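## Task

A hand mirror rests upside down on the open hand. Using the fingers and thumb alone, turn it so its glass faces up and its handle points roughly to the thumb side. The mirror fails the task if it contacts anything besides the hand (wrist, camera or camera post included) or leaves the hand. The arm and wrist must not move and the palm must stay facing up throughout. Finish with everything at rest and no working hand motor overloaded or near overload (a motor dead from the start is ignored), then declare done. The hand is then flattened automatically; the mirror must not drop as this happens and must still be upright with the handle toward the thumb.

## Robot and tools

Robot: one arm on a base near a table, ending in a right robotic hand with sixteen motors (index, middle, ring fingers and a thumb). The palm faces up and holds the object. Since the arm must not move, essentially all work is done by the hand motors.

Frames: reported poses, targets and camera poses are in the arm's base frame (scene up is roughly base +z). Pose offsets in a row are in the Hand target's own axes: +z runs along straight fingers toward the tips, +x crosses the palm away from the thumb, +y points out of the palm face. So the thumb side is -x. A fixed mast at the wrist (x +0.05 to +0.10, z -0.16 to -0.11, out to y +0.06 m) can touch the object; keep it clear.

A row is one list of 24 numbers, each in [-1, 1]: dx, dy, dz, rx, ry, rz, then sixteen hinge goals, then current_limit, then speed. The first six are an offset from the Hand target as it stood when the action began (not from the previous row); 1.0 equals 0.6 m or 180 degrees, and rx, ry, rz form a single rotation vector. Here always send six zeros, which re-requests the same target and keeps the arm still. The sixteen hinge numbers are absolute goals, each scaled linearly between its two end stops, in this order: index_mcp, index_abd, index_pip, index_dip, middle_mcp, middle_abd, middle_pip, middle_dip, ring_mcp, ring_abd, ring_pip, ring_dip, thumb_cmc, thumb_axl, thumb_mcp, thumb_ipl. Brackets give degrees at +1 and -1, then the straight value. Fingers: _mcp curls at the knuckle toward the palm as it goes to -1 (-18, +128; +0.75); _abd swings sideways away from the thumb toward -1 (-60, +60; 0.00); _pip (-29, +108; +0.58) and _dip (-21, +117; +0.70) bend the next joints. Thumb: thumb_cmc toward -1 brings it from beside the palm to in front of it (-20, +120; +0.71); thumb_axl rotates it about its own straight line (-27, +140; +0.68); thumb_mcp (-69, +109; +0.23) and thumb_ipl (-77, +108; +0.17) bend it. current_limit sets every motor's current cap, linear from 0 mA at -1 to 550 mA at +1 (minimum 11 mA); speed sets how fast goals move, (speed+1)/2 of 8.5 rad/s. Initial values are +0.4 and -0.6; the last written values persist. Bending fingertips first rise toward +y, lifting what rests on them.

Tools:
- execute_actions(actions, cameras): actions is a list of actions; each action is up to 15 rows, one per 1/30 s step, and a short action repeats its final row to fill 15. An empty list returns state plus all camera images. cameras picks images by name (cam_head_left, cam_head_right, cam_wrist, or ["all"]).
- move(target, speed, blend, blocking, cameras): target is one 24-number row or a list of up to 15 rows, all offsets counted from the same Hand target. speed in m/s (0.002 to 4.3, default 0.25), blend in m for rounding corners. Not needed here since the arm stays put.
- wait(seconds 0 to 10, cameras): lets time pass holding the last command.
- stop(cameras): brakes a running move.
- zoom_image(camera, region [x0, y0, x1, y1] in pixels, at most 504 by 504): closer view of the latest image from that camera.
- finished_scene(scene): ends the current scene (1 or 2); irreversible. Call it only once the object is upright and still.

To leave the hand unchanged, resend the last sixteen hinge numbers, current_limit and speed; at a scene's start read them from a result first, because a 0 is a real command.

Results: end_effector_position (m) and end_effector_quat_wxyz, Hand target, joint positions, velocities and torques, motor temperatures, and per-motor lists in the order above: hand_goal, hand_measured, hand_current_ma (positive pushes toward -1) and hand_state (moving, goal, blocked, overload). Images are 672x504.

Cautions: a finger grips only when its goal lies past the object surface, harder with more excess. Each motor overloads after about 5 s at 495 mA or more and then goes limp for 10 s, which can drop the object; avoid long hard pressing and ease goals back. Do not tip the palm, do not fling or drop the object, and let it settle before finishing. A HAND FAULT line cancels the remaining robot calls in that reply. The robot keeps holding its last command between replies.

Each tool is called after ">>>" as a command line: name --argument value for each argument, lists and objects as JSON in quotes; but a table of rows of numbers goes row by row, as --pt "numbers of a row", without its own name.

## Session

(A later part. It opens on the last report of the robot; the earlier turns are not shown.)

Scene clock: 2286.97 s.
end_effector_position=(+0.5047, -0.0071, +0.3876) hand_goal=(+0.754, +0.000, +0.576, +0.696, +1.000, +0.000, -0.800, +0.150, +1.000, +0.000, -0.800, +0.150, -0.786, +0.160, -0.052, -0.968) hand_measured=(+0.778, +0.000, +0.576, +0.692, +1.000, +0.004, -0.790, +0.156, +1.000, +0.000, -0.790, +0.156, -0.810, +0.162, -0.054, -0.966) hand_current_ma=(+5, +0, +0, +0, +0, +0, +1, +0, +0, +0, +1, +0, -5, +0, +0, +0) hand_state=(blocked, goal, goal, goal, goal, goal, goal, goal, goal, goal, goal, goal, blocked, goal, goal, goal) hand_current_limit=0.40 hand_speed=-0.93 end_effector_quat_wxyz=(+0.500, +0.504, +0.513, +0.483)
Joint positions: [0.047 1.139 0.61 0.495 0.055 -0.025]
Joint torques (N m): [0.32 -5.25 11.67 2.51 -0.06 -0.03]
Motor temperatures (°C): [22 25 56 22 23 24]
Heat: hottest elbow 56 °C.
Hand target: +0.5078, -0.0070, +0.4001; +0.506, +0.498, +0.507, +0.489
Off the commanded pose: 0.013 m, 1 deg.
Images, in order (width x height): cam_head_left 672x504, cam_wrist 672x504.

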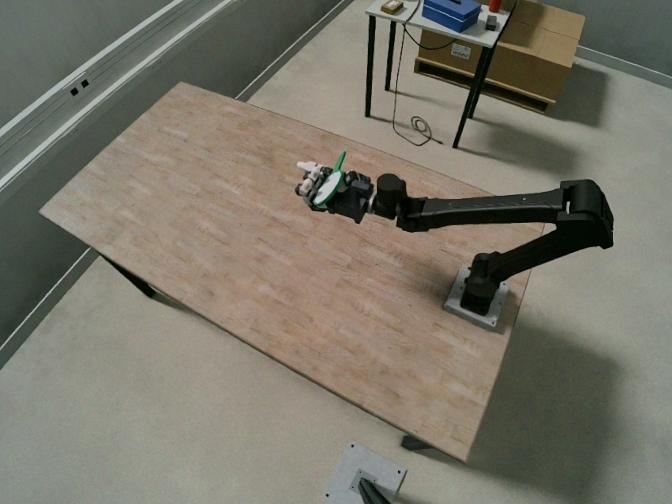

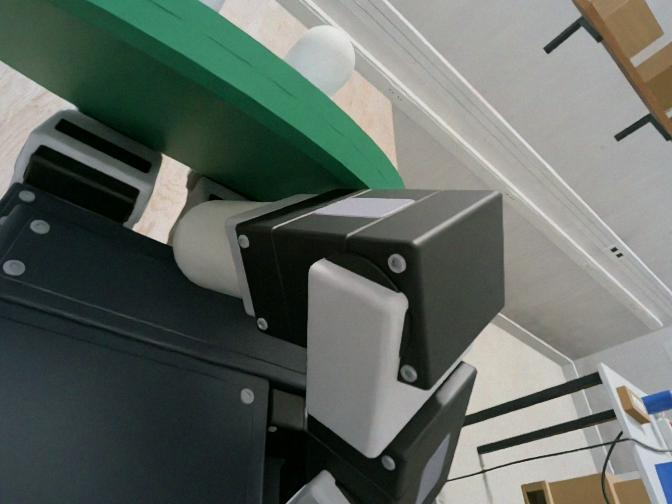

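>>> execute_actions --actions '[[[0,0,0,0,0,0,0.754,0,0.576,0.696,1.0,0,-0.80,0.15,1.0,0,-0.80,0.15,-0.68,0.157,-0.12,-0.964,0.4,-0.94]],[[0,0,0,0,0,0,0.754,0,0.576,0.696,1.0,0,-0.80,0.15,1.0,0,-0.80,0.15,-0.571,0.154,-0.184,-0.96,0.4,-0.94]]]' --cameras '["cam_head_left","cam_wrist"]'

>>> zoom_image --camera "cam_head_left" --region '[280, 140, 380, 215]'

>>> zoom_image --camera "cam_wrist" --region '[0, 0, 500, 300]'

Scene clock: 2297.97 s.
end_effector_position=(+0.5047, -0.0071, +0.3876) hand_goal=(+0.754, +0.000, +0.576, +0.696, +1.000, +0.000, -0.800, +0.150, +1.000, +0.000, -0.800, +0.150, -0.570, +0.154, -0.184, -0.960) hand_measured=(+0.778, +0.000, +0.576, +0.692, +1.000, +0.004, -0.790, +0.156, +1.000, +0.000, -0.790, +0.156, -0.586, +0.156, -0.186, -0.966) hand_current_ma=(+5, +0, +0, +0, +0, +0, +1, +0, +0, +0, +1, +0, -3, +0, +0, -1) hand_state=(blocked, goal, goal, goal, goal, goal, goal, goal, goal, goal, goal, goal, goal, goal, goal, goal) hand_current_limit=0.40 hand_speed=-0.94 end_effector_quat_wxyz=(+0.500, +0.504, +0.513, +0.483)
Joint positions: [0.047 1.139 0.61 0.495 0.055 -0.025]
Joint torques (N m): [0.21 -5.3 11.71 2.61 -0.05 -0.03]
Motor temperatures (°C): [22 25 56 22 23 24]
Heat: hottest elbow 56 °C.
Hand target: +0.5078, -0.0070, +0.4001; +0.506, +0.498, +0.507, +0.489
Off the commanded pose: 0.013 m, 1 deg.
Images, in order (width x height): cam_head_left 672x504, cam_wrist 672x504.

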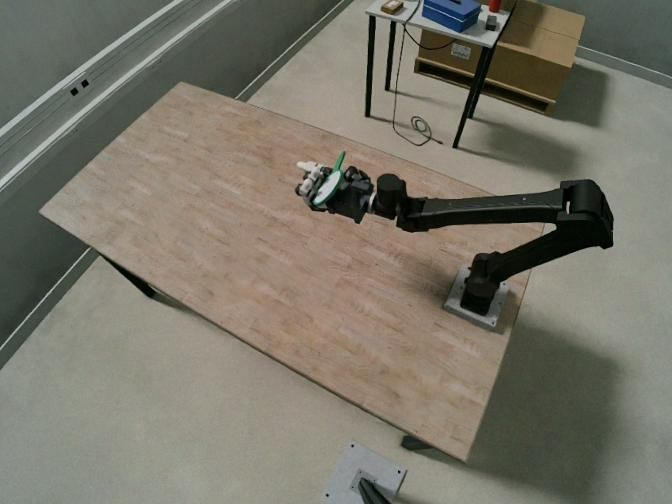

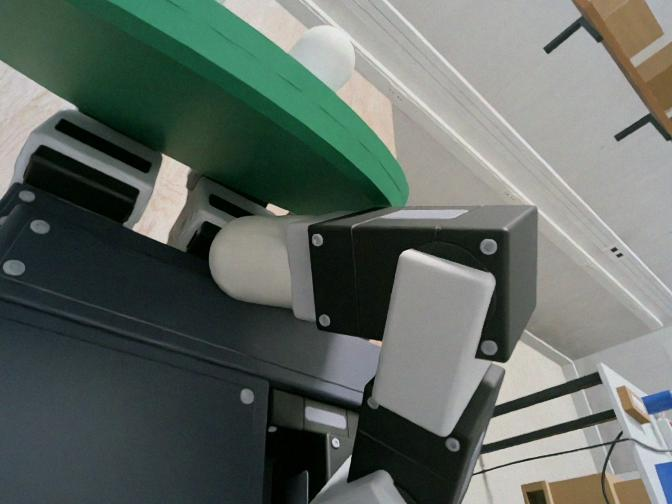

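Scaled by 5.040 from the camera's 672x504 image, which has a finer 960x720 frame.

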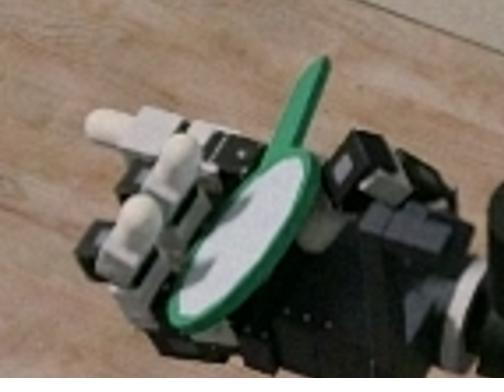

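Scaled by 1.008 from the camera's 672x504 image, which has a finer 960x720 frame.

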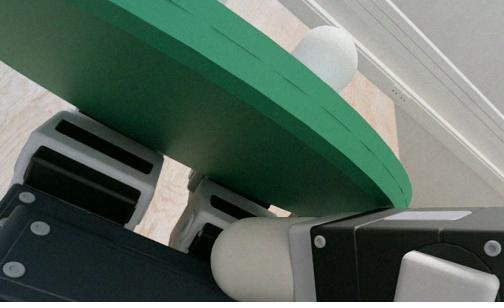

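>>> execute_actions --actions '[[[0,0,0,0,0,0,0.754,0,0.576,0.696,1.0,0,-0.80,0.15,1.0,0,-0.80,0.15,-0.46,0.163,-0.24,-0.958,0.4,-0.94]],[[0,0,0,0,0,0,0.754,0,0.576,0.696,1.0,0,-0.80,0.15,1.0,0,-0.80,0.15,-0.357,0.172,-0.29,-0.955,0.4,-0.94]]]' --cameras '["cam_head_left","cam_wrist"]'

>>> zoom_image --camera "cam_head_left" --region '[280, 140, 380, 215]'

>>> zoom_image --camera "cam_wrist" --region '[0, 0, 500, 300]'

Scene clock: 2309.87 s.
end_effector_position=(+0.5047, -0.0071, +0.3876) hand_goal=(+0.754, +0.000, +0.576, +0.696, +1.000, +0.000, -0.800, +0.150, +1.000, +0.000, -0.800, +0.150, -0.356, +0.172, -0.290, -0.954) hand_measured=(+0.778, +0.000, +0.576, +0.692, +1.000, +0.004, -0.790, +0.156, +1.000, +0.000, -0.790, +0.156, -0.370, +0.168, -0.296, -0.962) hand_current_ma=(+5, +0, +0, +0, +0, +0, +1, +0, +0, +0, +1, +0, -2, +0, -1, -1) hand_state=(blocked, goal, goal, goal, goal, goal, goal, goal, goal, goal, goal, goal, goal, goal, goal, goal) hand_current_limit=0.40 hand_speed=-0.94 end_effector_quat_wxyz=(+0.500, +0.504, +0.513, +0.483)
Joint positions: [0.047 1.139 0.61 0.495 0.055 -0.025]
Joint torques (N m): [0.03 -5.07 11.64 2.56 -0.06 -0.08]
Motor temperatures (°C): [22 25 56 22 23 24]
Heat: hottest elbow 56 °C.
Hand target: +0.5078, -0.0070, +0.4001; +0.506, +0.498, +0.507, +0.489
Off the commanded pose: 0.013 m, 1 deg.
Images, in order (width x height): cam_head_left 672x504, cam_wrist 672x504.

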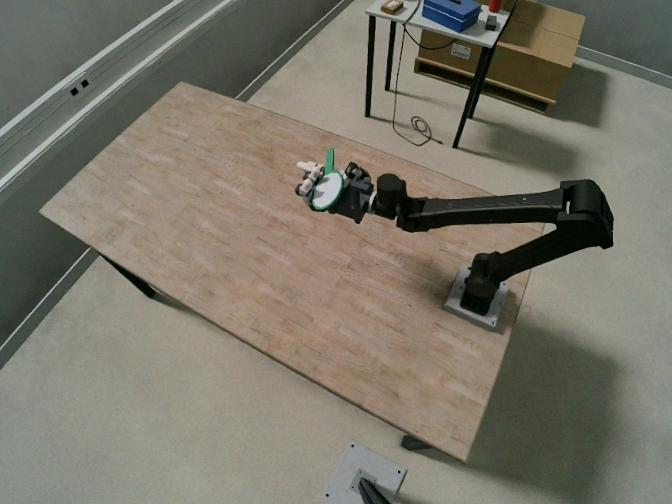

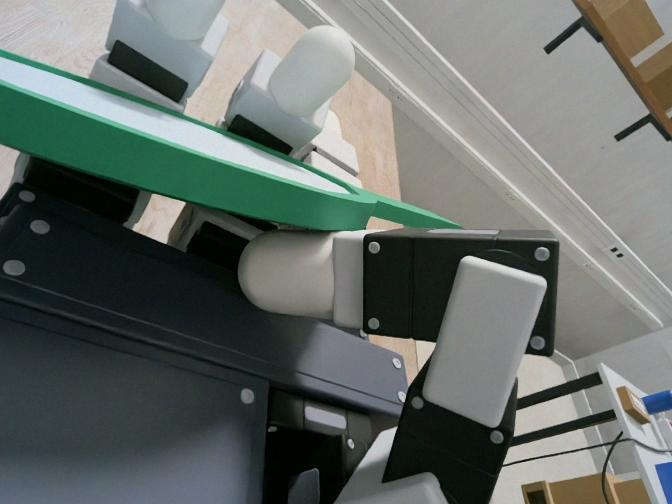

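Scaled by 5.040 from the camera's 672x504 image, which has a finer 960x720 frame.

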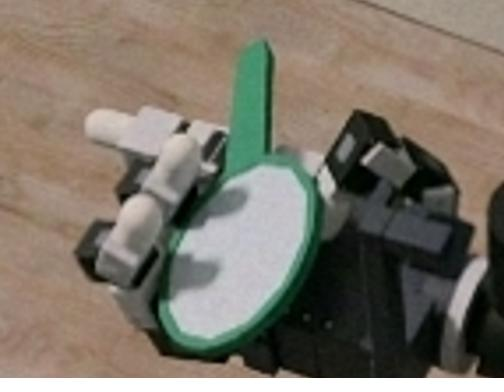

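Scaled by 1.008 from the camera's 672x504 image, which has a finer 960x720 frame.

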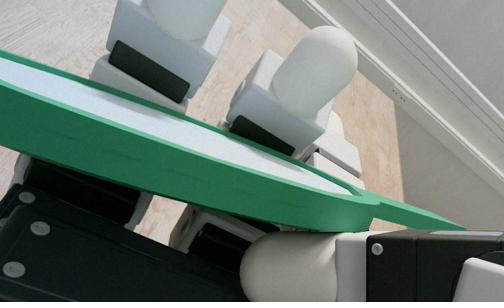

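>>> execute_actions --actions '[[[0,0,0,0,0,0,0.754,0,0.576,0.696,1.0,0,-0.80,0.15,1.0,0,-0.80,0.15,-0.25,0.19,-0.33,-0.957,0.4,-0.94]],[[0,0,0,0,0,0,0.754,0,0.576,0.696,1.0,0,-0.80,0.15,1.0,0,-0.80,0.15,-0.143,0.206,-0.364,-0.957,0.4,-0.94]]]' --cameras '["cam_head_left","cam_wrist"]'

>>> zoom_image --camera "cam_head_left" --region '[280, 140, 380, 215]'

>>> zoom_image --camera "cam_wrist" --region '[0, 0, 500, 300]'

Scene clock: 2323.80 s.
end_effector_position=(+0.5047, -0.0071, +0.3876) hand_goal=(+0.754, +0.000, +0.576, +0.696, +1.000, +0.000, -0.800, +0.150, +1.000, +0.000, -0.800, +0.150, -0.142, +0.206, -0.364, -0.956) hand_measured=(+0.778, +0.000, +0.576, +0.692, +1.000, +0.004, -0.790, +0.156, +1.000, +0.000, -0.790, +0.156, -0.150, +0.204, -0.370, -0.962) hand_current_ma=(+5, +0, +0, +0, +0, +0, +1, +0, +0, +0, +1, +0, -1, +0, -1, -1) hand_state=(blocked, goal, goal, goal, goal, goal, goal, goal, goal, goal, goal, goal, goal, goal, goal, goal) hand_current_limit=0.40 hand_speed=-0.94 end_effector_quat_wxyz=(+0.500, +0.504, +0.513, +0.483)
Joint positions: [0.047 1.139 0.61 0.495 0.055 -0.025]
Joint torques (N m): [0.15 -5.42 11.74 2.62 -0.06 -0.05]
Motor temperatures (°C): [22 25 56 22 23 24]
Heat: hottest elbow 56 °C.
Hand target: +0.5078, -0.0070, +0.4001; +0.506, +0.498, +0.507, +0.489
Off the commanded pose: 0.013 m, 1 deg.
Images, in order (width x height): cam_head_left 672x504, cam_wrist 672x504.

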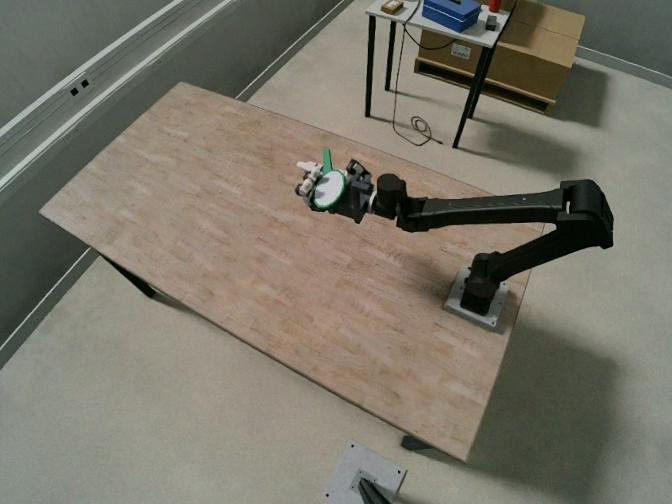

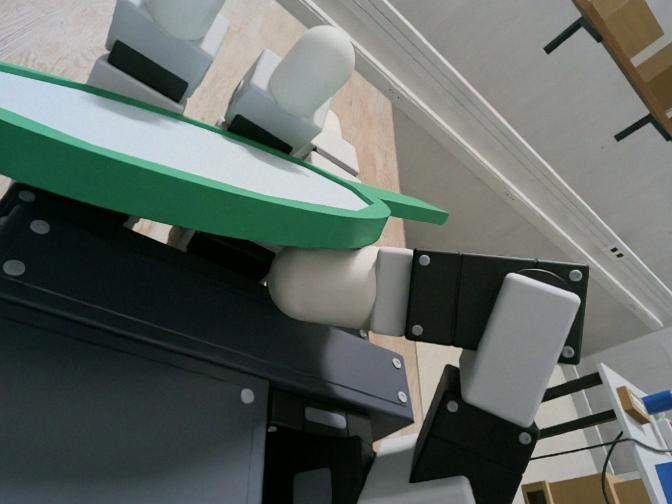

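Scaled by 5.040 from the camera's 672x504 image, which has a finer 960x720 frame.

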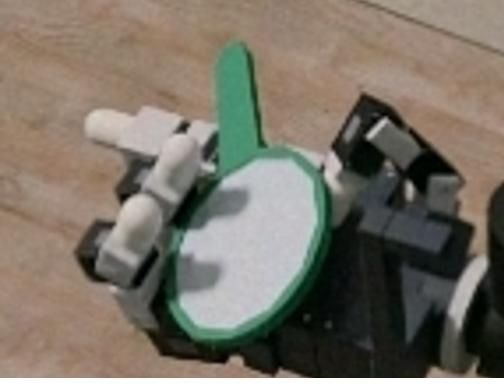

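Scaled by 1.008 from the camera's 672x504 image, which has a finer 960x720 frame.

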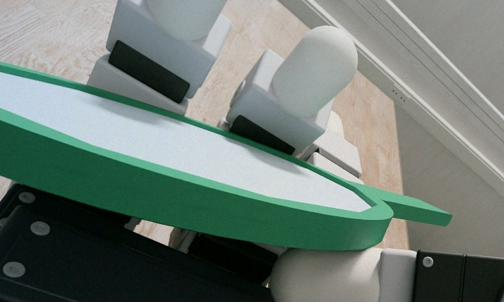

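>>> execute_actions --actions '[[[0,0,0,0,0,0,0.754,0,0.576,0.696,1.0,0,-0.80,0.15,1.0,0,-0.80,0.15,-0.03,0.226,-0.385,-0.963,0.4,-0.94]],[[0,0,0,0,0,0,0.754,0,0.576,0.696,1.0,0,-0.80,0.15,1.0,0,-0.80,0.15,0.071,0.247,-0.404,-0.97,0.4,-0.94]]]' --cameras '["cam_head_left","cam_wrist"]'

>>> zoom_image --camera "cam_head_left" --region '[280, 140, 380, 215]'

>>> zoom_image --camera "cam_wrist" --region '[0, 0, 500, 300]'

Scene clock: 2345.90 s.
end_effector_position=(+0.5047, -0.0071, +0.3876) hand_goal=(+0.754, +0.000, +0.576, +0.696, +1.000, +0.000, -0.800, +0.150, +1.000, +0.000, -0.800, +0.150, +0.072, +0.248, -0.404, -0.970) hand_measured=(+0.778, +0.000, +0.576, +0.692, +1.000, +0.004, -0.790, +0.156, +1.000, +0.000, -0.790, +0.156, +0.068, +0.248, -0.408, -0.972) hand_current_ma=(+5, +0, +0, +0, +0, +0, +1, +0, +0, +0, +1, +0, +0, +0, +0, +0) hand_state=(blocked, goal, goal, goal, goal, goal, goal, goal, goal, goal, goal, goal, goal, goal, goal, goal) hand_current_limit=0.40 hand_speed=-0.94 end_effector_quat_wxyz=(+0.500, +0.504, +0.513, +0.483)
Joint positions: [0.047 1.139 0.61 0.495 0.055 -0.025]
Joint torques (N m): [0.44 -5.19 11.64 2.58 -0.05 -0.08]
Motor temperatures (°C): [22 25 56 22 23 24]
Heat: hottest elbow 56 °C.
Hand target: +0.5078, -0.0070, +0.4001; +0.506, +0.498, +0.507, +0.489
Off the commanded pose: 0.013 m, 1 deg.
Images, in order (width x height): cam_head_left 672x504, cam_wrist 672x504.

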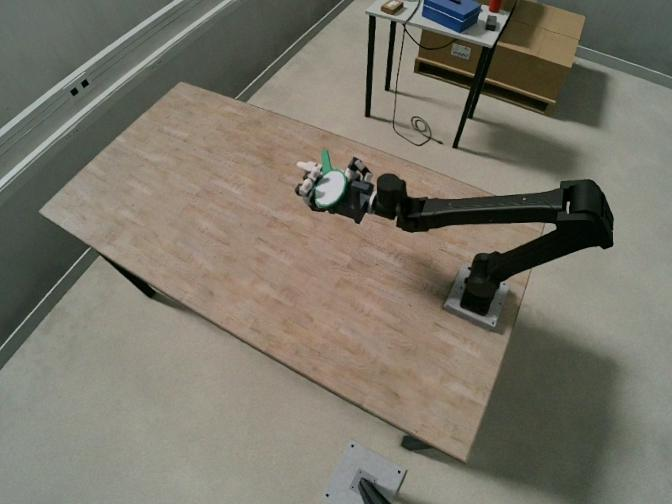

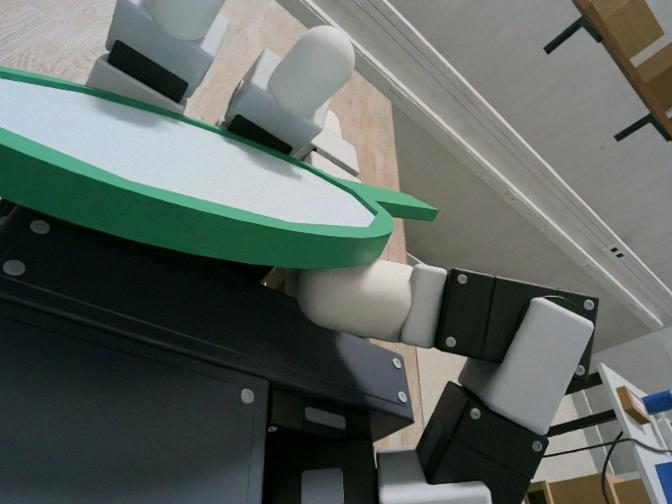

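Scaled by 5.040 from the camera's 672x504 image, which has a finer 960x720 frame.

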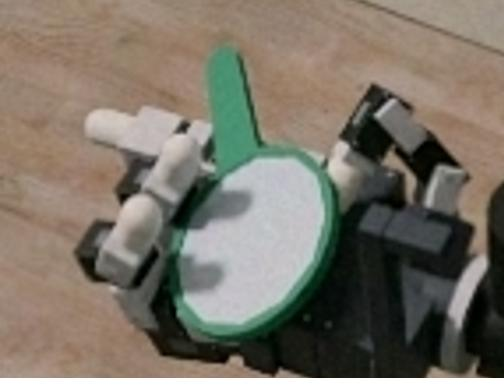

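Scaled by 1.008 from the camera's 672x504 image, which has a finer 960x720 frame.

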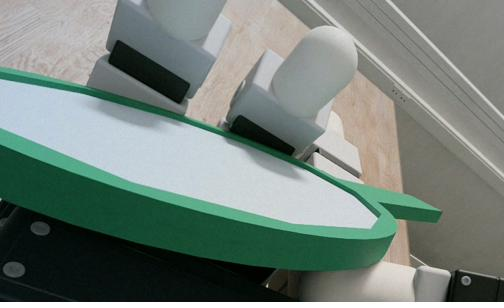

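>>> execute_actions --actions '[[[0,0,0,0,0,0,0.754,0,0.576,0.696,1.0,0,-0.80,0.2,1.0,0,-0.80,0.2,0.18,0.262,-0.42,-0.973,0.4,-0.93]],[[0,0,0,0,0,0,0.754,0,0.576,0.696,1.0,0,-0.78,0.25,1.0,0,-0.78,0.25,0.286,0.277,-0.431,-0.975,0.4,-0.93]]]' --cameras '["cam_head_left","cam_wrist"]'

>>> zoom_image --camera "cam_head_left" --region '[280, 140, 380, 215]'

>>> zoom_image --camera "cam_wrist" --region '[0, 0, 500, 300]'

Scene clock: 2365.03 s.
end_effector_position=(+0.5047, -0.0071, +0.3876) hand_goal=(+0.754, +0.000, +0.576, +0.696, +1.000, +0.000, -0.780, +0.250, +1.000, +0.000, -0.780, +0.250, +0.286, +0.278, -0.430, -0.974) hand_measured=(+0.778, +0.000, +0.576, +0.692, +1.000, +0.004, -0.782, +0.244, +1.000, +0.000, -0.784, +0.244, +0.286, +0.280, -0.434, -0.974) hand_current_ma=(+5, +0, +0, +0, +0, +0, +0, +0, +0, +0, +0, +0, +0, +0, +0, +0) hand_state=(blocked, goal, goal, goal, goal, goal, goal, goal, goal, goal, goal, goal, goal, goal, goal, goal) hand_current_limit=0.40 hand_speed=-0.93 end_effector_quat_wxyz=(+0.500, +0.504, +0.513, +0.483)
Joint positions: [0.047 1.139 0.61 0.495 0.055 -0.025]
Joint torques (N m): [0.15 -5.36 11.7 2.55 -0.05 -0.07]
Motor temperatures (°C): [22 25 56 22 23 24]
Heat: hottest elbow 56 °C.
Hand target: +0.5078, -0.0070, +0.4001; +0.506, +0.498, +0.507, +0.489
Off the commanded pose: 0.013 m, 1 deg.
Images, in order (width x height): cam_head_left 672x504, cam_wrist 672x504.

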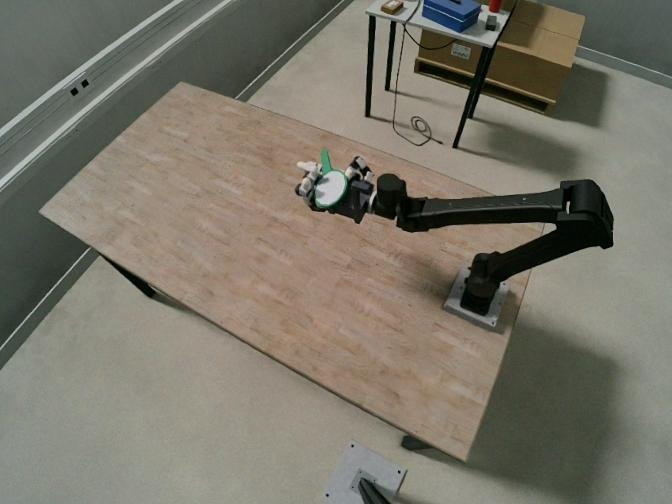

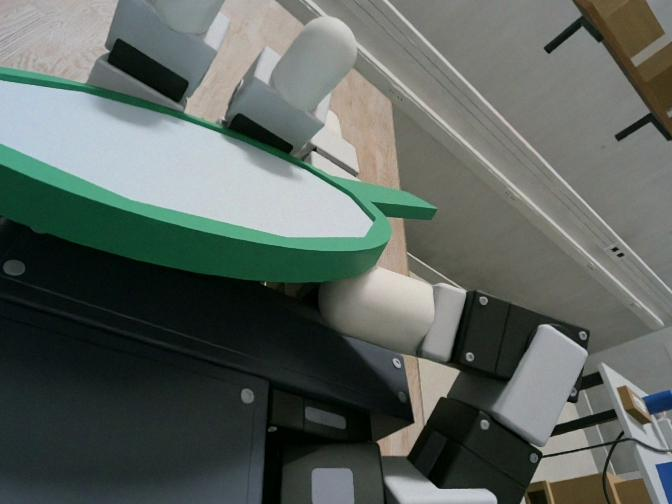

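Scaled by 5.040 from the camera's 672x504 image, which has a finer 960x720 frame.

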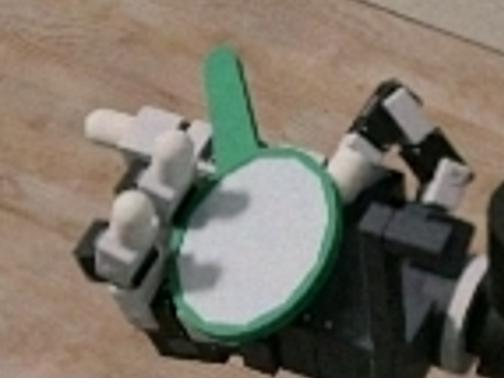

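Scaled by 1.008 from the camera's 672x504 image, which has a finer 960x720 frame.

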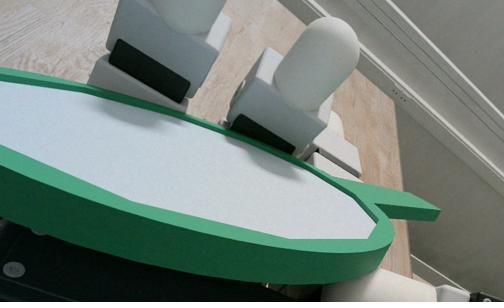

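>>> execute_actions --actions '[[[0,0,0,0,0,0,0.754,0,0.576,0.696,1.0,0,-0.78,0.3,1.0,0,-0.78,0.3,0.4,0.29,-0.42,-0.98,0.4,-0.92]],[[0,0,0,0,0,0,0.754,0,0.576,0.696,1.0,0,-0.78,0.3,1.0,0,-0.78,0.3,0.5,0.3,-0.3,-0.95,0.4,-0.9]],[[0,0,0,0,0,0,0.754,0,0.576,0.696,1.0,0,-0.75,0.4,1.0,0,-0.75,0.4,0.6,0.4,-0.05,-0.7,0.4,-0.88]]]' --cameras '["cam_head_left","cam_wrist"]'

>>> zoom_image --camera "cam_head_left" --region '[280, 140, 380, 215]'

>>> zoom_image --camera "cam_wrist" --region '[0, 0, 500, 300]'

Scene clock: 2379.40 s.
end_effector_position=(+0.5047, -0.0071, +0.3876) hand_goal=(+0.754, +0.000, +0.576, +0.696, +1.000, +0.000, -0.750, +0.400, +1.000, +0.000, -0.750, +0.400, +0.600, +0.400, -0.050, -0.700) hand_measured=(+0.780, +0.000, +0.576, +0.692, +1.000, +0.004, -0.754, +0.394, +1.000, +0.000, -0.754, +0.394, +0.608, +0.400, -0.054, -0.704) hand_current_ma=(+6, +0, +0, +0, +0, +0, +0, +0, +0, +0, +0, +0, +1, +0, +0, +0) hand_state=(blocked, goal, goal, goal, goal, goal, goal, goal, goal, goal, goal, goal, goal, goal, goal, goal) hand_current_limit=0.40 hand_speed=-0.88 end_effector_quat_wxyz=(+0.500, +0.504, +0.513, +0.483)
Joint positions: [0.047 1.139 0.61 0.495 0.055 -0.025]
Joint torques (N m): [0.15 -5.6 11.71 2.54 -0.03 -0.11]
Motor temperatures (°C): [22 25 56 22 23 24]
Heat: hottest elbow 56 °C.
Hand target: +0.5078, -0.0070, +0.4001; +0.506, +0.498, +0.507, +0.489
Off the commanded pose: 0.013 m, 1 deg.
Images, in order (width x height): cam_head_left 672x504, cam_wrist 672x504.

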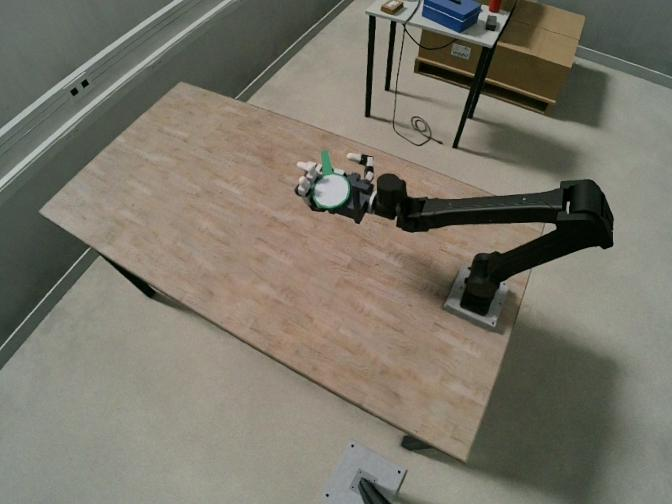

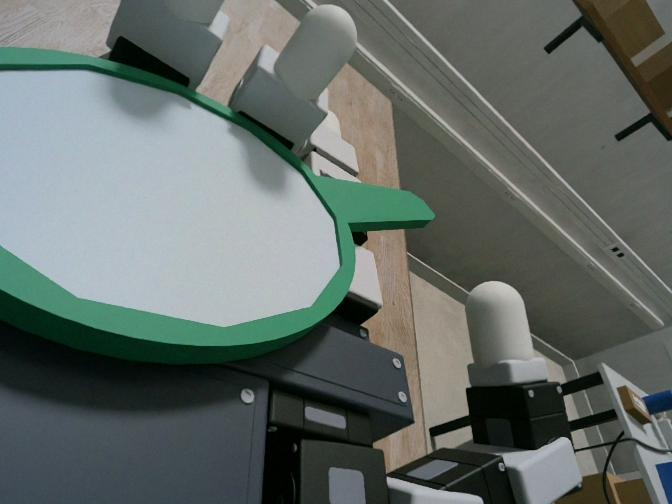

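Scaled by 5.040 from the camera's 672x504 image, which has a finer 960x720 frame.

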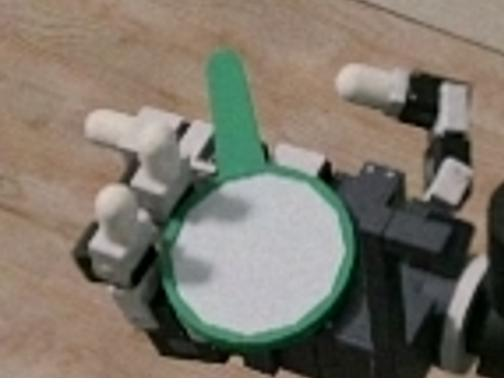

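Scaled by 1.008 from the camera's 672x504 image, which has a finer 960x720 frame.

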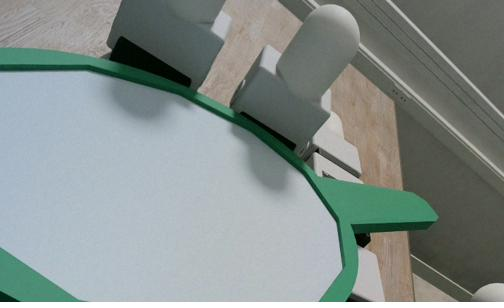

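>>> execute_actions --actions '[[[0,0,0,0,0,0,0.754,0,0.576,0.696,1.0,0,-0.5,0.6,1.0,0,-0.5,0.6,0.6,0.4,0.1,-0.3,0.4,-0.8]],[[0,0,0,0,0,0,0.754,0,0.576,0.696,1.0,0,-0.1,0.696,1.0,0,-0.1,0.696,0.5,0.5,0.2,0.0,0.4,-0.8]],[[0,0,0,0,0,0,0.754,0,0.576,0.696,1.0,0,0.3,0.696,1.0,0,0.3,0.696,0.4,0.6,0.2,0.1,0.4,-0.8]],[[0,0,0,0,0,0,0.754,0,0.576,0.696,1.0,0,0.576,0.696,1.0,0,0.576,0.696,0.4,0.6,0.2,0.1,0.4,-0.85]]]' --cameras '["cam_head_left","cam_wrist"]'

>>> zoom_image --camera "cam_head_left" --region '[280, 140, 380, 215]'

>>> zoom_image --camera "cam_wrist" --region '[0, 0, 500, 400]'

Scene clock: 2446.80 s.
end_effector_position=(+0.5047, -0.0071, +0.3876) hand_goal=(+0.754, +0.000, +0.576, +0.696, +1.000, +0.000, +0.576, +0.696, +1.000, +0.000, +0.576, +0.696, +0.400, +0.600, +0.200, +0.100) hand_measured=(+0.780, +0.000, +0.576, +0.692, +1.000, +0.004, +0.574, +0.692, +1.000, +0.000, +0.574, +0.692, +0.438, +0.596, +0.196, +0.096) hand_current_ma=(+6, +0, +0, +0, +0, +0, +0, +0, +0, +0, +0, +0, +11, +0, +0, +0) hand_state=(blocked, goal, goal, goal, goal, goal, goal, goal, goal, goal, goal, goal, blocked, goal, goal, goal) hand_current_limit=0.40 hand_speed=-0.85 end_effector_quat_wxyz=(+0.500, +0.504, +0.513, +0.483)
Joint positions: [0.047 1.139 0.61 0.495 0.055 -0.025]
Joint torques (N m): [0.09 -5.48 11.73 2.51 -0.07 -0.11]
Motor temperatures (°C): [22 25 57 22 23 24]
Heat: hottest elbow 57 °C.
Hand target: +0.5078, -0.0070, +0.4001; +0.506, +0.498, +0.507, +0.489
Off the commanded pose: 0.013 m, 1 deg.
Images, in order (width x height): cam_head_left 672x504, cam_wrist 672x504.

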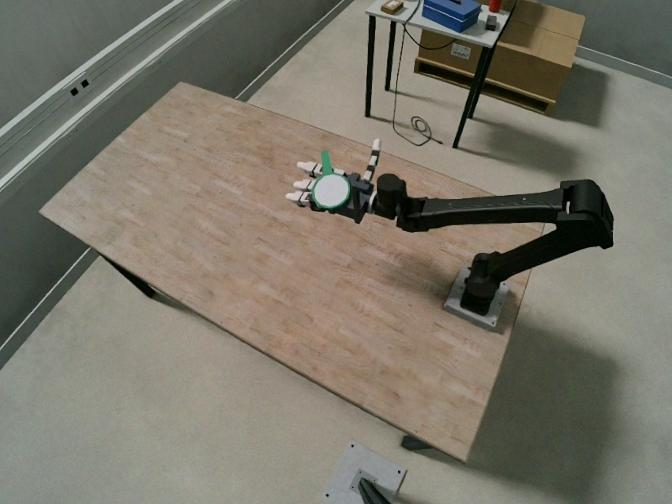

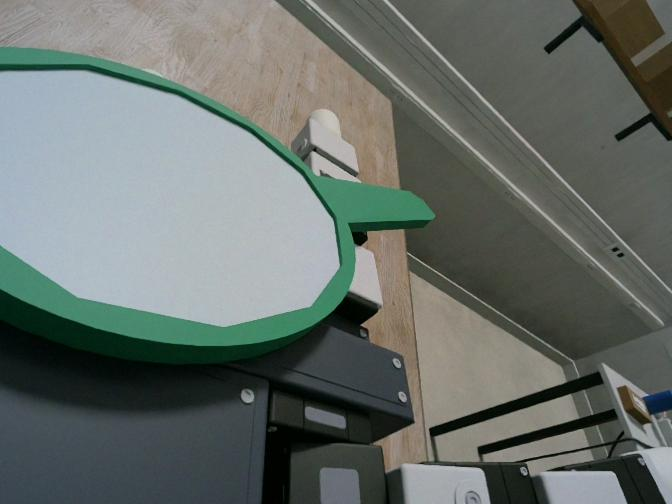

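Scaled by 5.040 from the camera's 672x504 image, which has a finer 960x720 frame.

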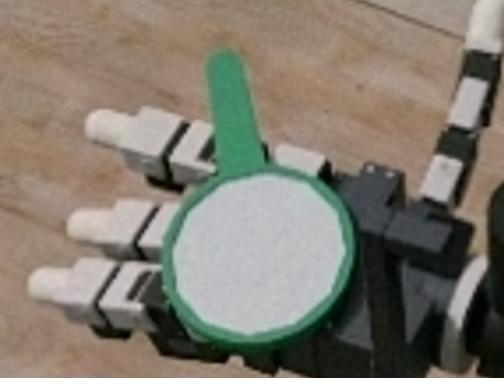

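Scaled by 1.008 from the camera's 672x504 image, which has a finer 960x720 frame.

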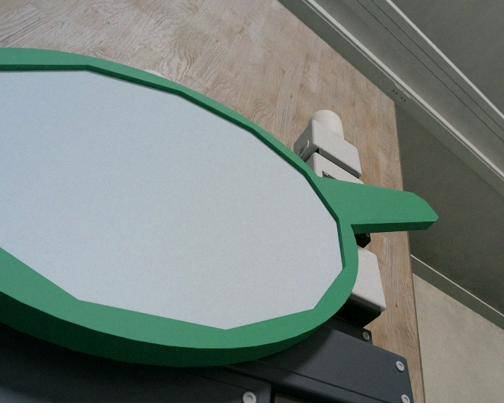

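>>> execute_actions --actions '[[[0,0,0,0,0,0,0.754,0,0.576,0.696,0.9,0,0.576,0.696,0.9,0,0.576,0.696,0.4,0.6,0.2,0.1,0.4,-0.92]],[[0,0,0,0,0,0,0.754,0,0.576,0.696,0.8,0,0.576,0.696,0.8,0,0.576,0.696,0.3,0.6,0.2,0.1,0.4,-0.92]],[[0,0,0,0,0,0,0.754,0,0.576,0.696,0.754,0,0.576,0.696,0.754,0,0.576,0.696,0.2,0.6,0.2,0.1,0.4,-0.92]]]' --cameras '["cam_head_left","cam_wrist"]'

>>> zoom_image --camera "cam_head_left" --region '[280, 145, 380, 220]'

>>> zoom_image --camera "cam_wrist" --region '[0, 0, 500, 400]'

Scene clock: 2462.53 s.
end_effector_position=(+0.5047, -0.0071, +0.3876) hand_goal=(+0.754, +0.000, +0.576, +0.696, +0.754, +0.000, +0.576, +0.696, +0.754, +0.000, +0.576, +0.696, +0.200, +0.600, +0.200, +0.100) hand_measured=(+0.780, +0.000, +0.576, +0.692, +0.794, +0.004, +0.576, +0.692, +0.802, +0.000, +0.576, +0.692, +0.236, +0.596, +0.196, +0.096) hand_current_ma=(+6, +0, +0, +0, +12, +0, +0, +0, +17, +0, +0, +0, +9, +0, +0, +0) hand_state=(blocked, goal, goal, goal, blocked, goal, goal, goal, blocked, goal, goal, goal, blocked, goal, goal, goal) hand_current_limit=0.40 hand_speed=-0.92 end_effector_quat_wxyz=(+0.500, +0.504, +0.513, +0.483)
Joint positions: [0.047 1.139 0.61 0.495 0.055 -0.025]
Joint torques (N m): [0.32 -5.19 11.63 2.5 -0.04 -0.1]
Motor temperatures (°C): [22 25 57 22 23 24]
Heat: hottest elbow 57 °C.
Hand target: +0.5078, -0.0070, +0.4001; +0.506, +0.498, +0.507, +0.489
Off the commanded pose: 0.013 m, 1 deg.
Images, in order (width x height): cam_head_left 672x504, cam_wrist 672x504.

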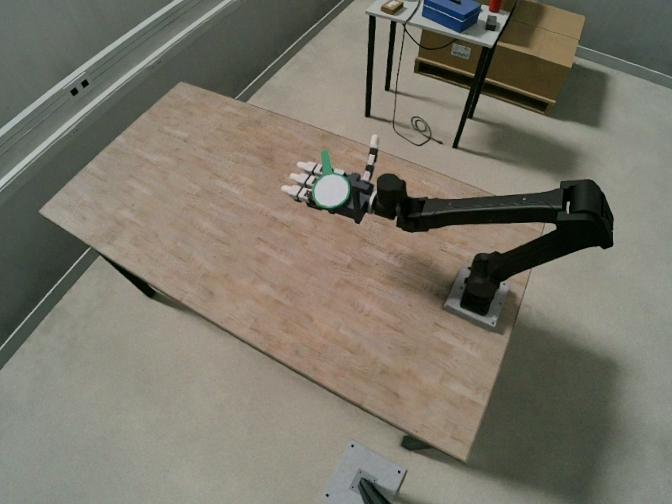

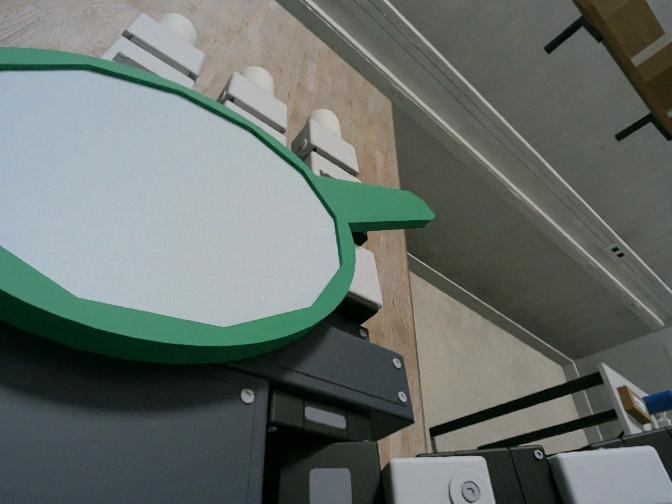

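Scaled by 5.040 from the camera's 672x504 image, which has a finer 960x720 frame.

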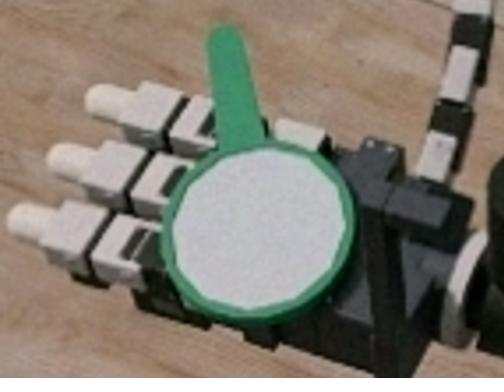

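Scaled by 1.008 from the camera's 672x504 image, which has a finer 960x720 frame.

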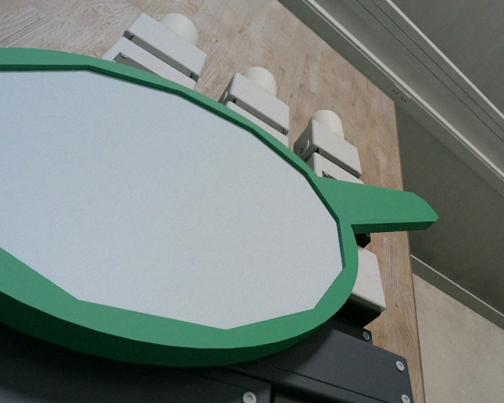

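>>> execute_actions --actions '[[[0,0,0,0,0,0,0.754,0,0.576,0.696,0.754,0,0.576,0.696,0.754,0,0.576,0.696,-0.1,0.6,0.2,0.1,0.4,-0.75]],[[0,0,0,0,0,0,0.754,0,0.576,0.696,0.754,0,0.576,0.696,0.754,0,0.576,0.696,-0.6,0.6,0.25,0.0,0.4,-0.75]],[[0,0,0,0,0,0,0.754,0,0.576,0.696,0.754,0,0.576,0.696,0.754,0,0.576,0.696,-0.9,0.3,0.3,-0.4,0.4,-0.8]],[[0,0,0,0,0,0,0.754,0,0.576,0.696,0.754,0,0.576,0.696,0.754,0,0.576,0.696,-0.971,0.017,0.32,-0.8,0.4,-0.85]]]' --cameras '["cam_head_left","cam_wrist"]'

>>> zoom_image --camera "cam_head_left" --region '[280, 145, 380, 220]'

>>> zoom_image --camera "cam_wrist" --region '[0, 0, 500, 400]'

Scene clock: 2513.50 s.
end_effector_position=(+0.5047, -0.0071, +0.3876) hand_goal=(+0.754, +0.000, +0.576, +0.696, +0.754, +0.000, +0.576, +0.696, +0.754, +0.000, +0.576, +0.696, -0.970, +0.018, +0.320, -0.800) hand_measured=(+0.780, +0.000, +0.576, +0.692, +0.794, +0.004, +0.576, +0.692, +0.802, +0.000, +0.576, +0.692, -0.974, +0.022, +0.310, -0.798) hand_current_ma=(+6, +0, +0, +0, +12, +0, +0, +0, +17, +0, +0, +0, +0, +0, -2, +0) hand_state=(blocked, goal, goal, goal, blocked, goal, goal, goal, blocked, goal, goal, goal, goal, goal, goal, goal) hand_current_limit=0.40 hand_speed=-0.85 end_effector_quat_wxyz=(+0.500, +0.504, +0.513, +0.483)
Joint positions: [0.047 1.139 0.61 0.495 0.055 -0.025]
Joint torques (N m): [-0.09 -5.25 11.66 2.59 -0.07 -0.01]
Motor temperatures (°C): [22 26 57 22 23 24]
Heat: hottest elbow 57 °C.
Hand target: +0.5078, -0.0070, +0.4001; +0.506, +0.498, +0.507, +0.489
Off the commanded pose: 0.013 m, 1 deg.
Images, in order (width x height): cam_head_left 672x504, cam_wrist 672x504.

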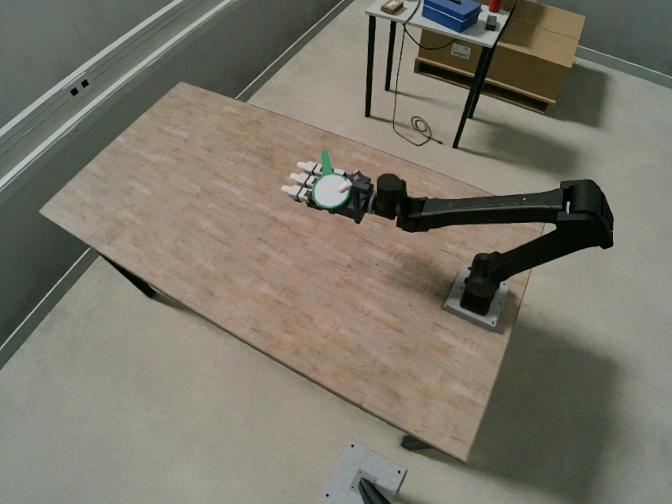

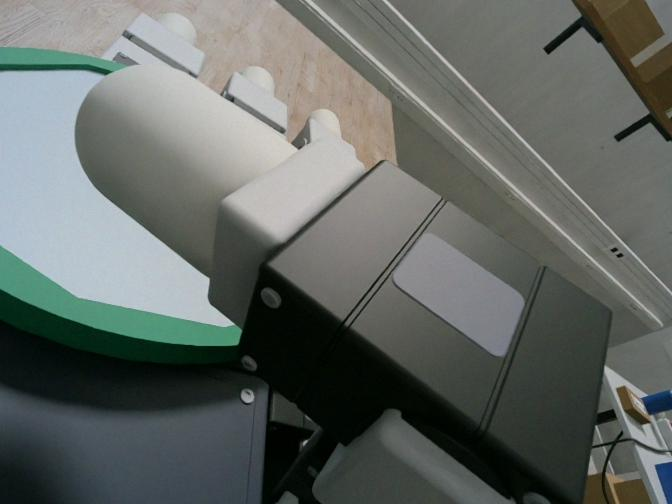

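Scaled by 5.040 from the camera's 672x504 image, which has a finer 960x720 frame.

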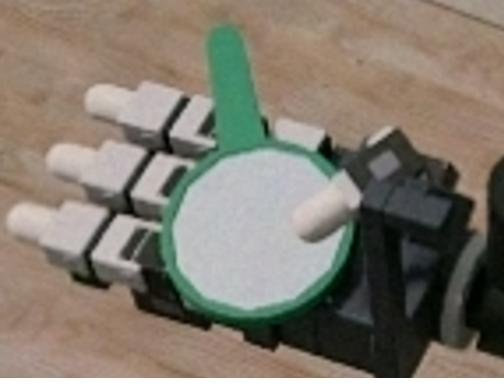

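Scaled by 1.008 from the camera's 672x504 image, which has a finer 960x720 frame.

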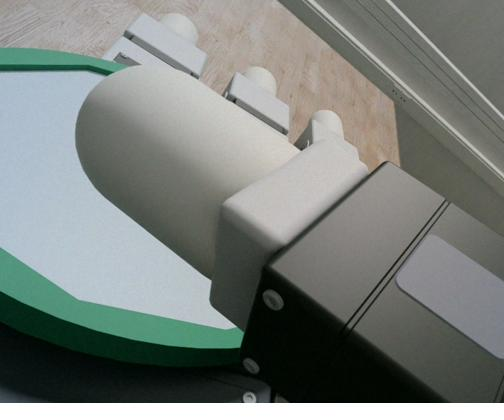

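>>> execute_actions --actions '[[[0,0,0,0,0,0,0.754,0,0.576,0.696,0.754,0,0.576,0.696,0.754,0,0.576,0.696,-0.971,-0.05,0.13,-0.86,0.4,-0.88]],[[0,0,0,0,0,0,0.754,0,0.576,0.696,0.754,0,0.576,0.696,0.754,0,0.576,0.696,-0.971,-0.07,0.01,-0.85,0.4,-0.9]]]' --cameras '["cam_head_left"]'

>>> zoom_image --camera "cam_head_left" --region '[280, 145, 380, 220]'

Scene clock: 2523.67 s.
end_effector_position=(+0.5047, -0.0071, +0.3876) hand_goal=(+0.754, +0.000, +0.576, +0.696, +0.754, +0.000, +0.576, +0.696, +0.754, +0.000, +0.576, +0.696, -0.970, -0.070, +0.010, -0.850) hand_measured=(+0.780, +0.000, +0.576, +0.692, +0.794, +0.004, +0.576, +0.692, +0.802, +0.000, +0.576, +0.692, -0.948, -0.070, +0.064, -0.840) hand_current_ma=(+6, +0, +0, +0, +12, +0, +0, +0, +17, +0, +0, +0, +4, +0, +30, +2) hand_state=(blocked, goal, goal, goal, blocked, goal, goal, goal, blocked, goal, goal, goal, blocked, goal, blocked, goal) hand_current_limit=0.40 hand_speed=-0.90 end_effector_quat_wxyz=(+0.500, +0.504, +0.513, +0.483)
Joint positions: [0.047 1.139 0.61 0.495 0.055 -0.025]
Joint torques (N m): [0.26 -5.36 11.67 2.59 -0.07 -0.03]
Motor temperatures (°C): [22 26 57 22 23 24]
Heat: hottest elbow 57 °C.
Hand target: +0.5078, -0.0070, +0.4001; +0.506, +0.498, +0.507, +0.489
Off the commanded pose: 0.013 m, 1 deg.
Images, in order (width x height): cam_head_left 672x504.

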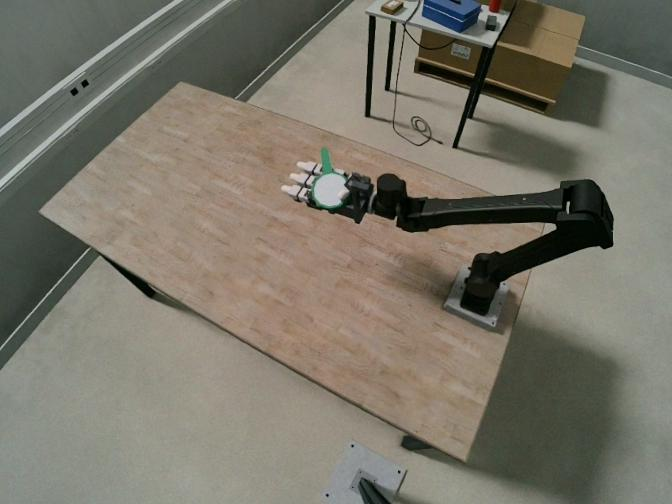

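Scaled by 5.040 from the camera's 672x504 image, which has a finer 960x720 frame.

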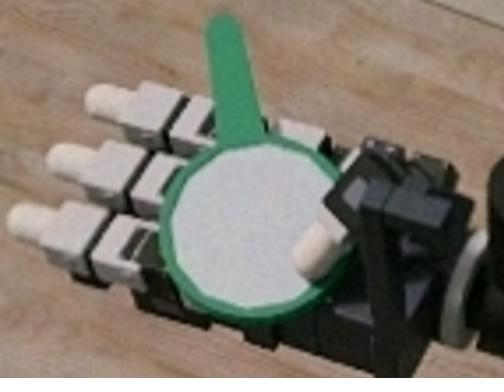

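>>> execute_actions --actions '[[[0,0,0,0,0,0,0.754,0,0.576,0.696,0.754,0,0.576,0.696,0.754,0,0.576,0.696,-0.971,-0.02,-0.05,-0.80,0.4,-0.92]],[[0,0,0,0,0,0,0.754,0,0.576,0.696,0.754,0,0.576,0.696,0.754,0,0.576,0.696,-0.971,0.037,-0.115,-0.736,0.4,-0.92]]]' --cameras '["cam_head_left"]'

>>> zoom_image --camera "cam_head_left" --region '[280, 145, 380, 220]'

Scene clock: 2535.37 s.
end_effector_position=(+0.5047, -0.0071, +0.3876) hand_goal=(+0.754, +0.000, +0.576, +0.696, +0.754, +0.000, +0.576, +0.696, +0.754, +0.000, +0.576, +0.696, -0.970, +0.038, -0.114, -0.736) hand_measured=(+0.780, +0.000, +0.576, +0.692, +0.794, +0.004, +0.576, +0.692, +0.802, +0.000, +0.576, +0.692, -0.934, +0.036, -0.038, -0.724) hand_current_ma=(+6, +0, +0, +0, +12, +0, +0, +0, +17, +0, +0, +0, +10, +0, +55, +2) hand_state=(blocked, goal, goal, goal, blocked, goal, goal, goal, blocked, goal, goal, goal, blocked, goal, blocked, goal) hand_current_limit=0.40 hand_speed=-0.92 end_effector_quat_wxyz=(+0.500, +0.504, +0.513, +0.483)
Joint positions: [0.047 1.139 0.61 0.495 0.055 -0.025]
Joint torques (N m): [0.09 -5.36 11.64 2.56 -0.04 -0.01]
Motor temperatures (°C): [22 26 57 22 23 24]
Heat: hottest elbow 57 °C.
Hand target: +0.5078, -0.0070, +0.4001; +0.506, +0.498, +0.507, +0.489
Off the commanded pose: 0.013 m, 1 deg.
Images, in order (width x height): cam_head_left 672x504.

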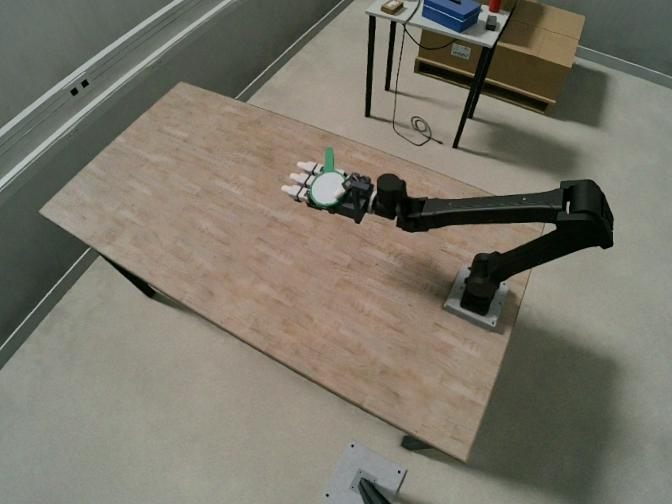

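Scaled by 5.040 from the camera's 672x504 image, which has a finer 960x720 frame.

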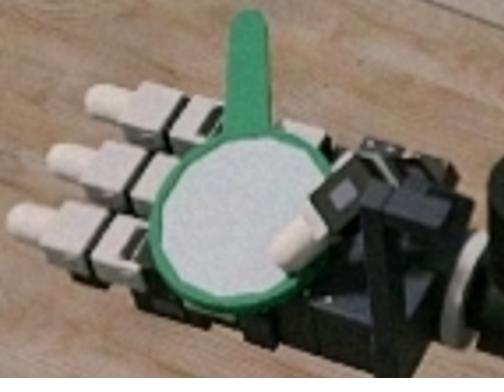

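>>> execute_actions --actions '[[[0,0,0,0,0,0,0.754,0,0.576,0.696,0.754,0,0.576,0.696,0.754,0,0.576,0.696,-0.971,0.09,-0.18,-0.64,0.4,-0.92]],[[0,0,0,0,0,0,0.754,0,0.576,0.696,0.754,0,0.576,0.696,0.754,0,0.576,0.696,-0.971,0.141,-0.258,-0.526,0.4,-0.92]]]' --cameras '["cam_head_left"]'

>>> zoom_image --camera "cam_head_left" --region '[280, 145, 380, 220]'

Scene clock: 2544.73 s.
end_effector_position=(+0.5047, -0.0071, +0.3876) hand_goal=(+0.754, +0.000, +0.576, +0.696, +0.754, +0.000, +0.576, +0.696, +0.754, +0.000, +0.576, +0.696, -0.970, +0.142, -0.258, -0.526) hand_measured=(+0.780, +0.000, +0.576, +0.692, +0.794, +0.004, +0.578, +0.692, +0.802, +0.000, +0.576, +0.692, -0.932, +0.152, -0.208, -0.518) hand_current_ma=(+6, +0, +0, +0, +12, +0, +0, +0, +17, +0, +0, +0, +10, +1, +26, +1) hand_state=(blocked, goal, goal, goal, blocked, goal, goal, goal, blocked, goal, goal, goal, blocked, goal, blocked, goal) hand_current_limit=0.40 hand_speed=-0.92 end_effector_quat_wxyz=(+0.500, +0.504, +0.513, +0.483)
Joint positions: [0.047 1.139 0.61 0.495 0.055 -0.025]
Joint torques (N m): [0.32 -5.36 11.71 2.56 -0.05 -0.01]
Motor temperatures (°C): [22 26 57 22 23 24]
Heat: hottest elbow 57 °C.
Hand target: +0.5078, -0.0070, +0.4001; +0.506, +0.498, +0.507, +0.489
Off the commanded pose: 0.013 m, 1 deg.
Images, in order (width x height): cam_head_left 672x504.

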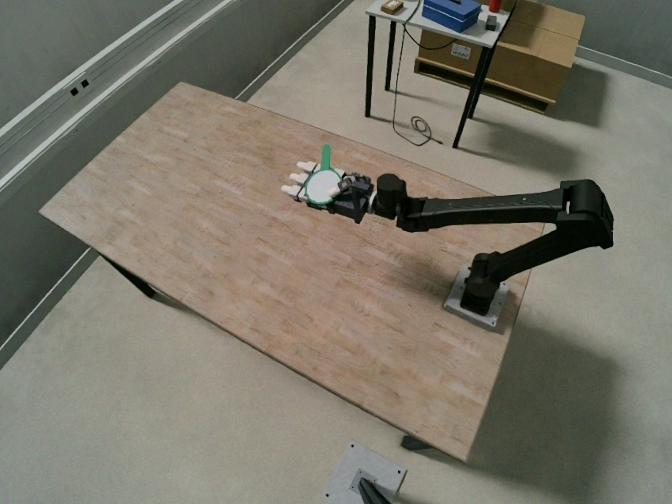

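Scaled by 5.040 from the camera's 672x504 image, which has a finer 960x720 frame.

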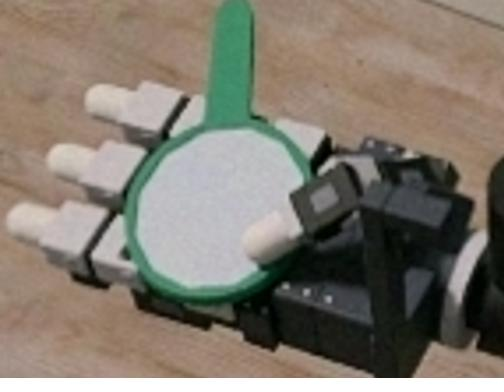

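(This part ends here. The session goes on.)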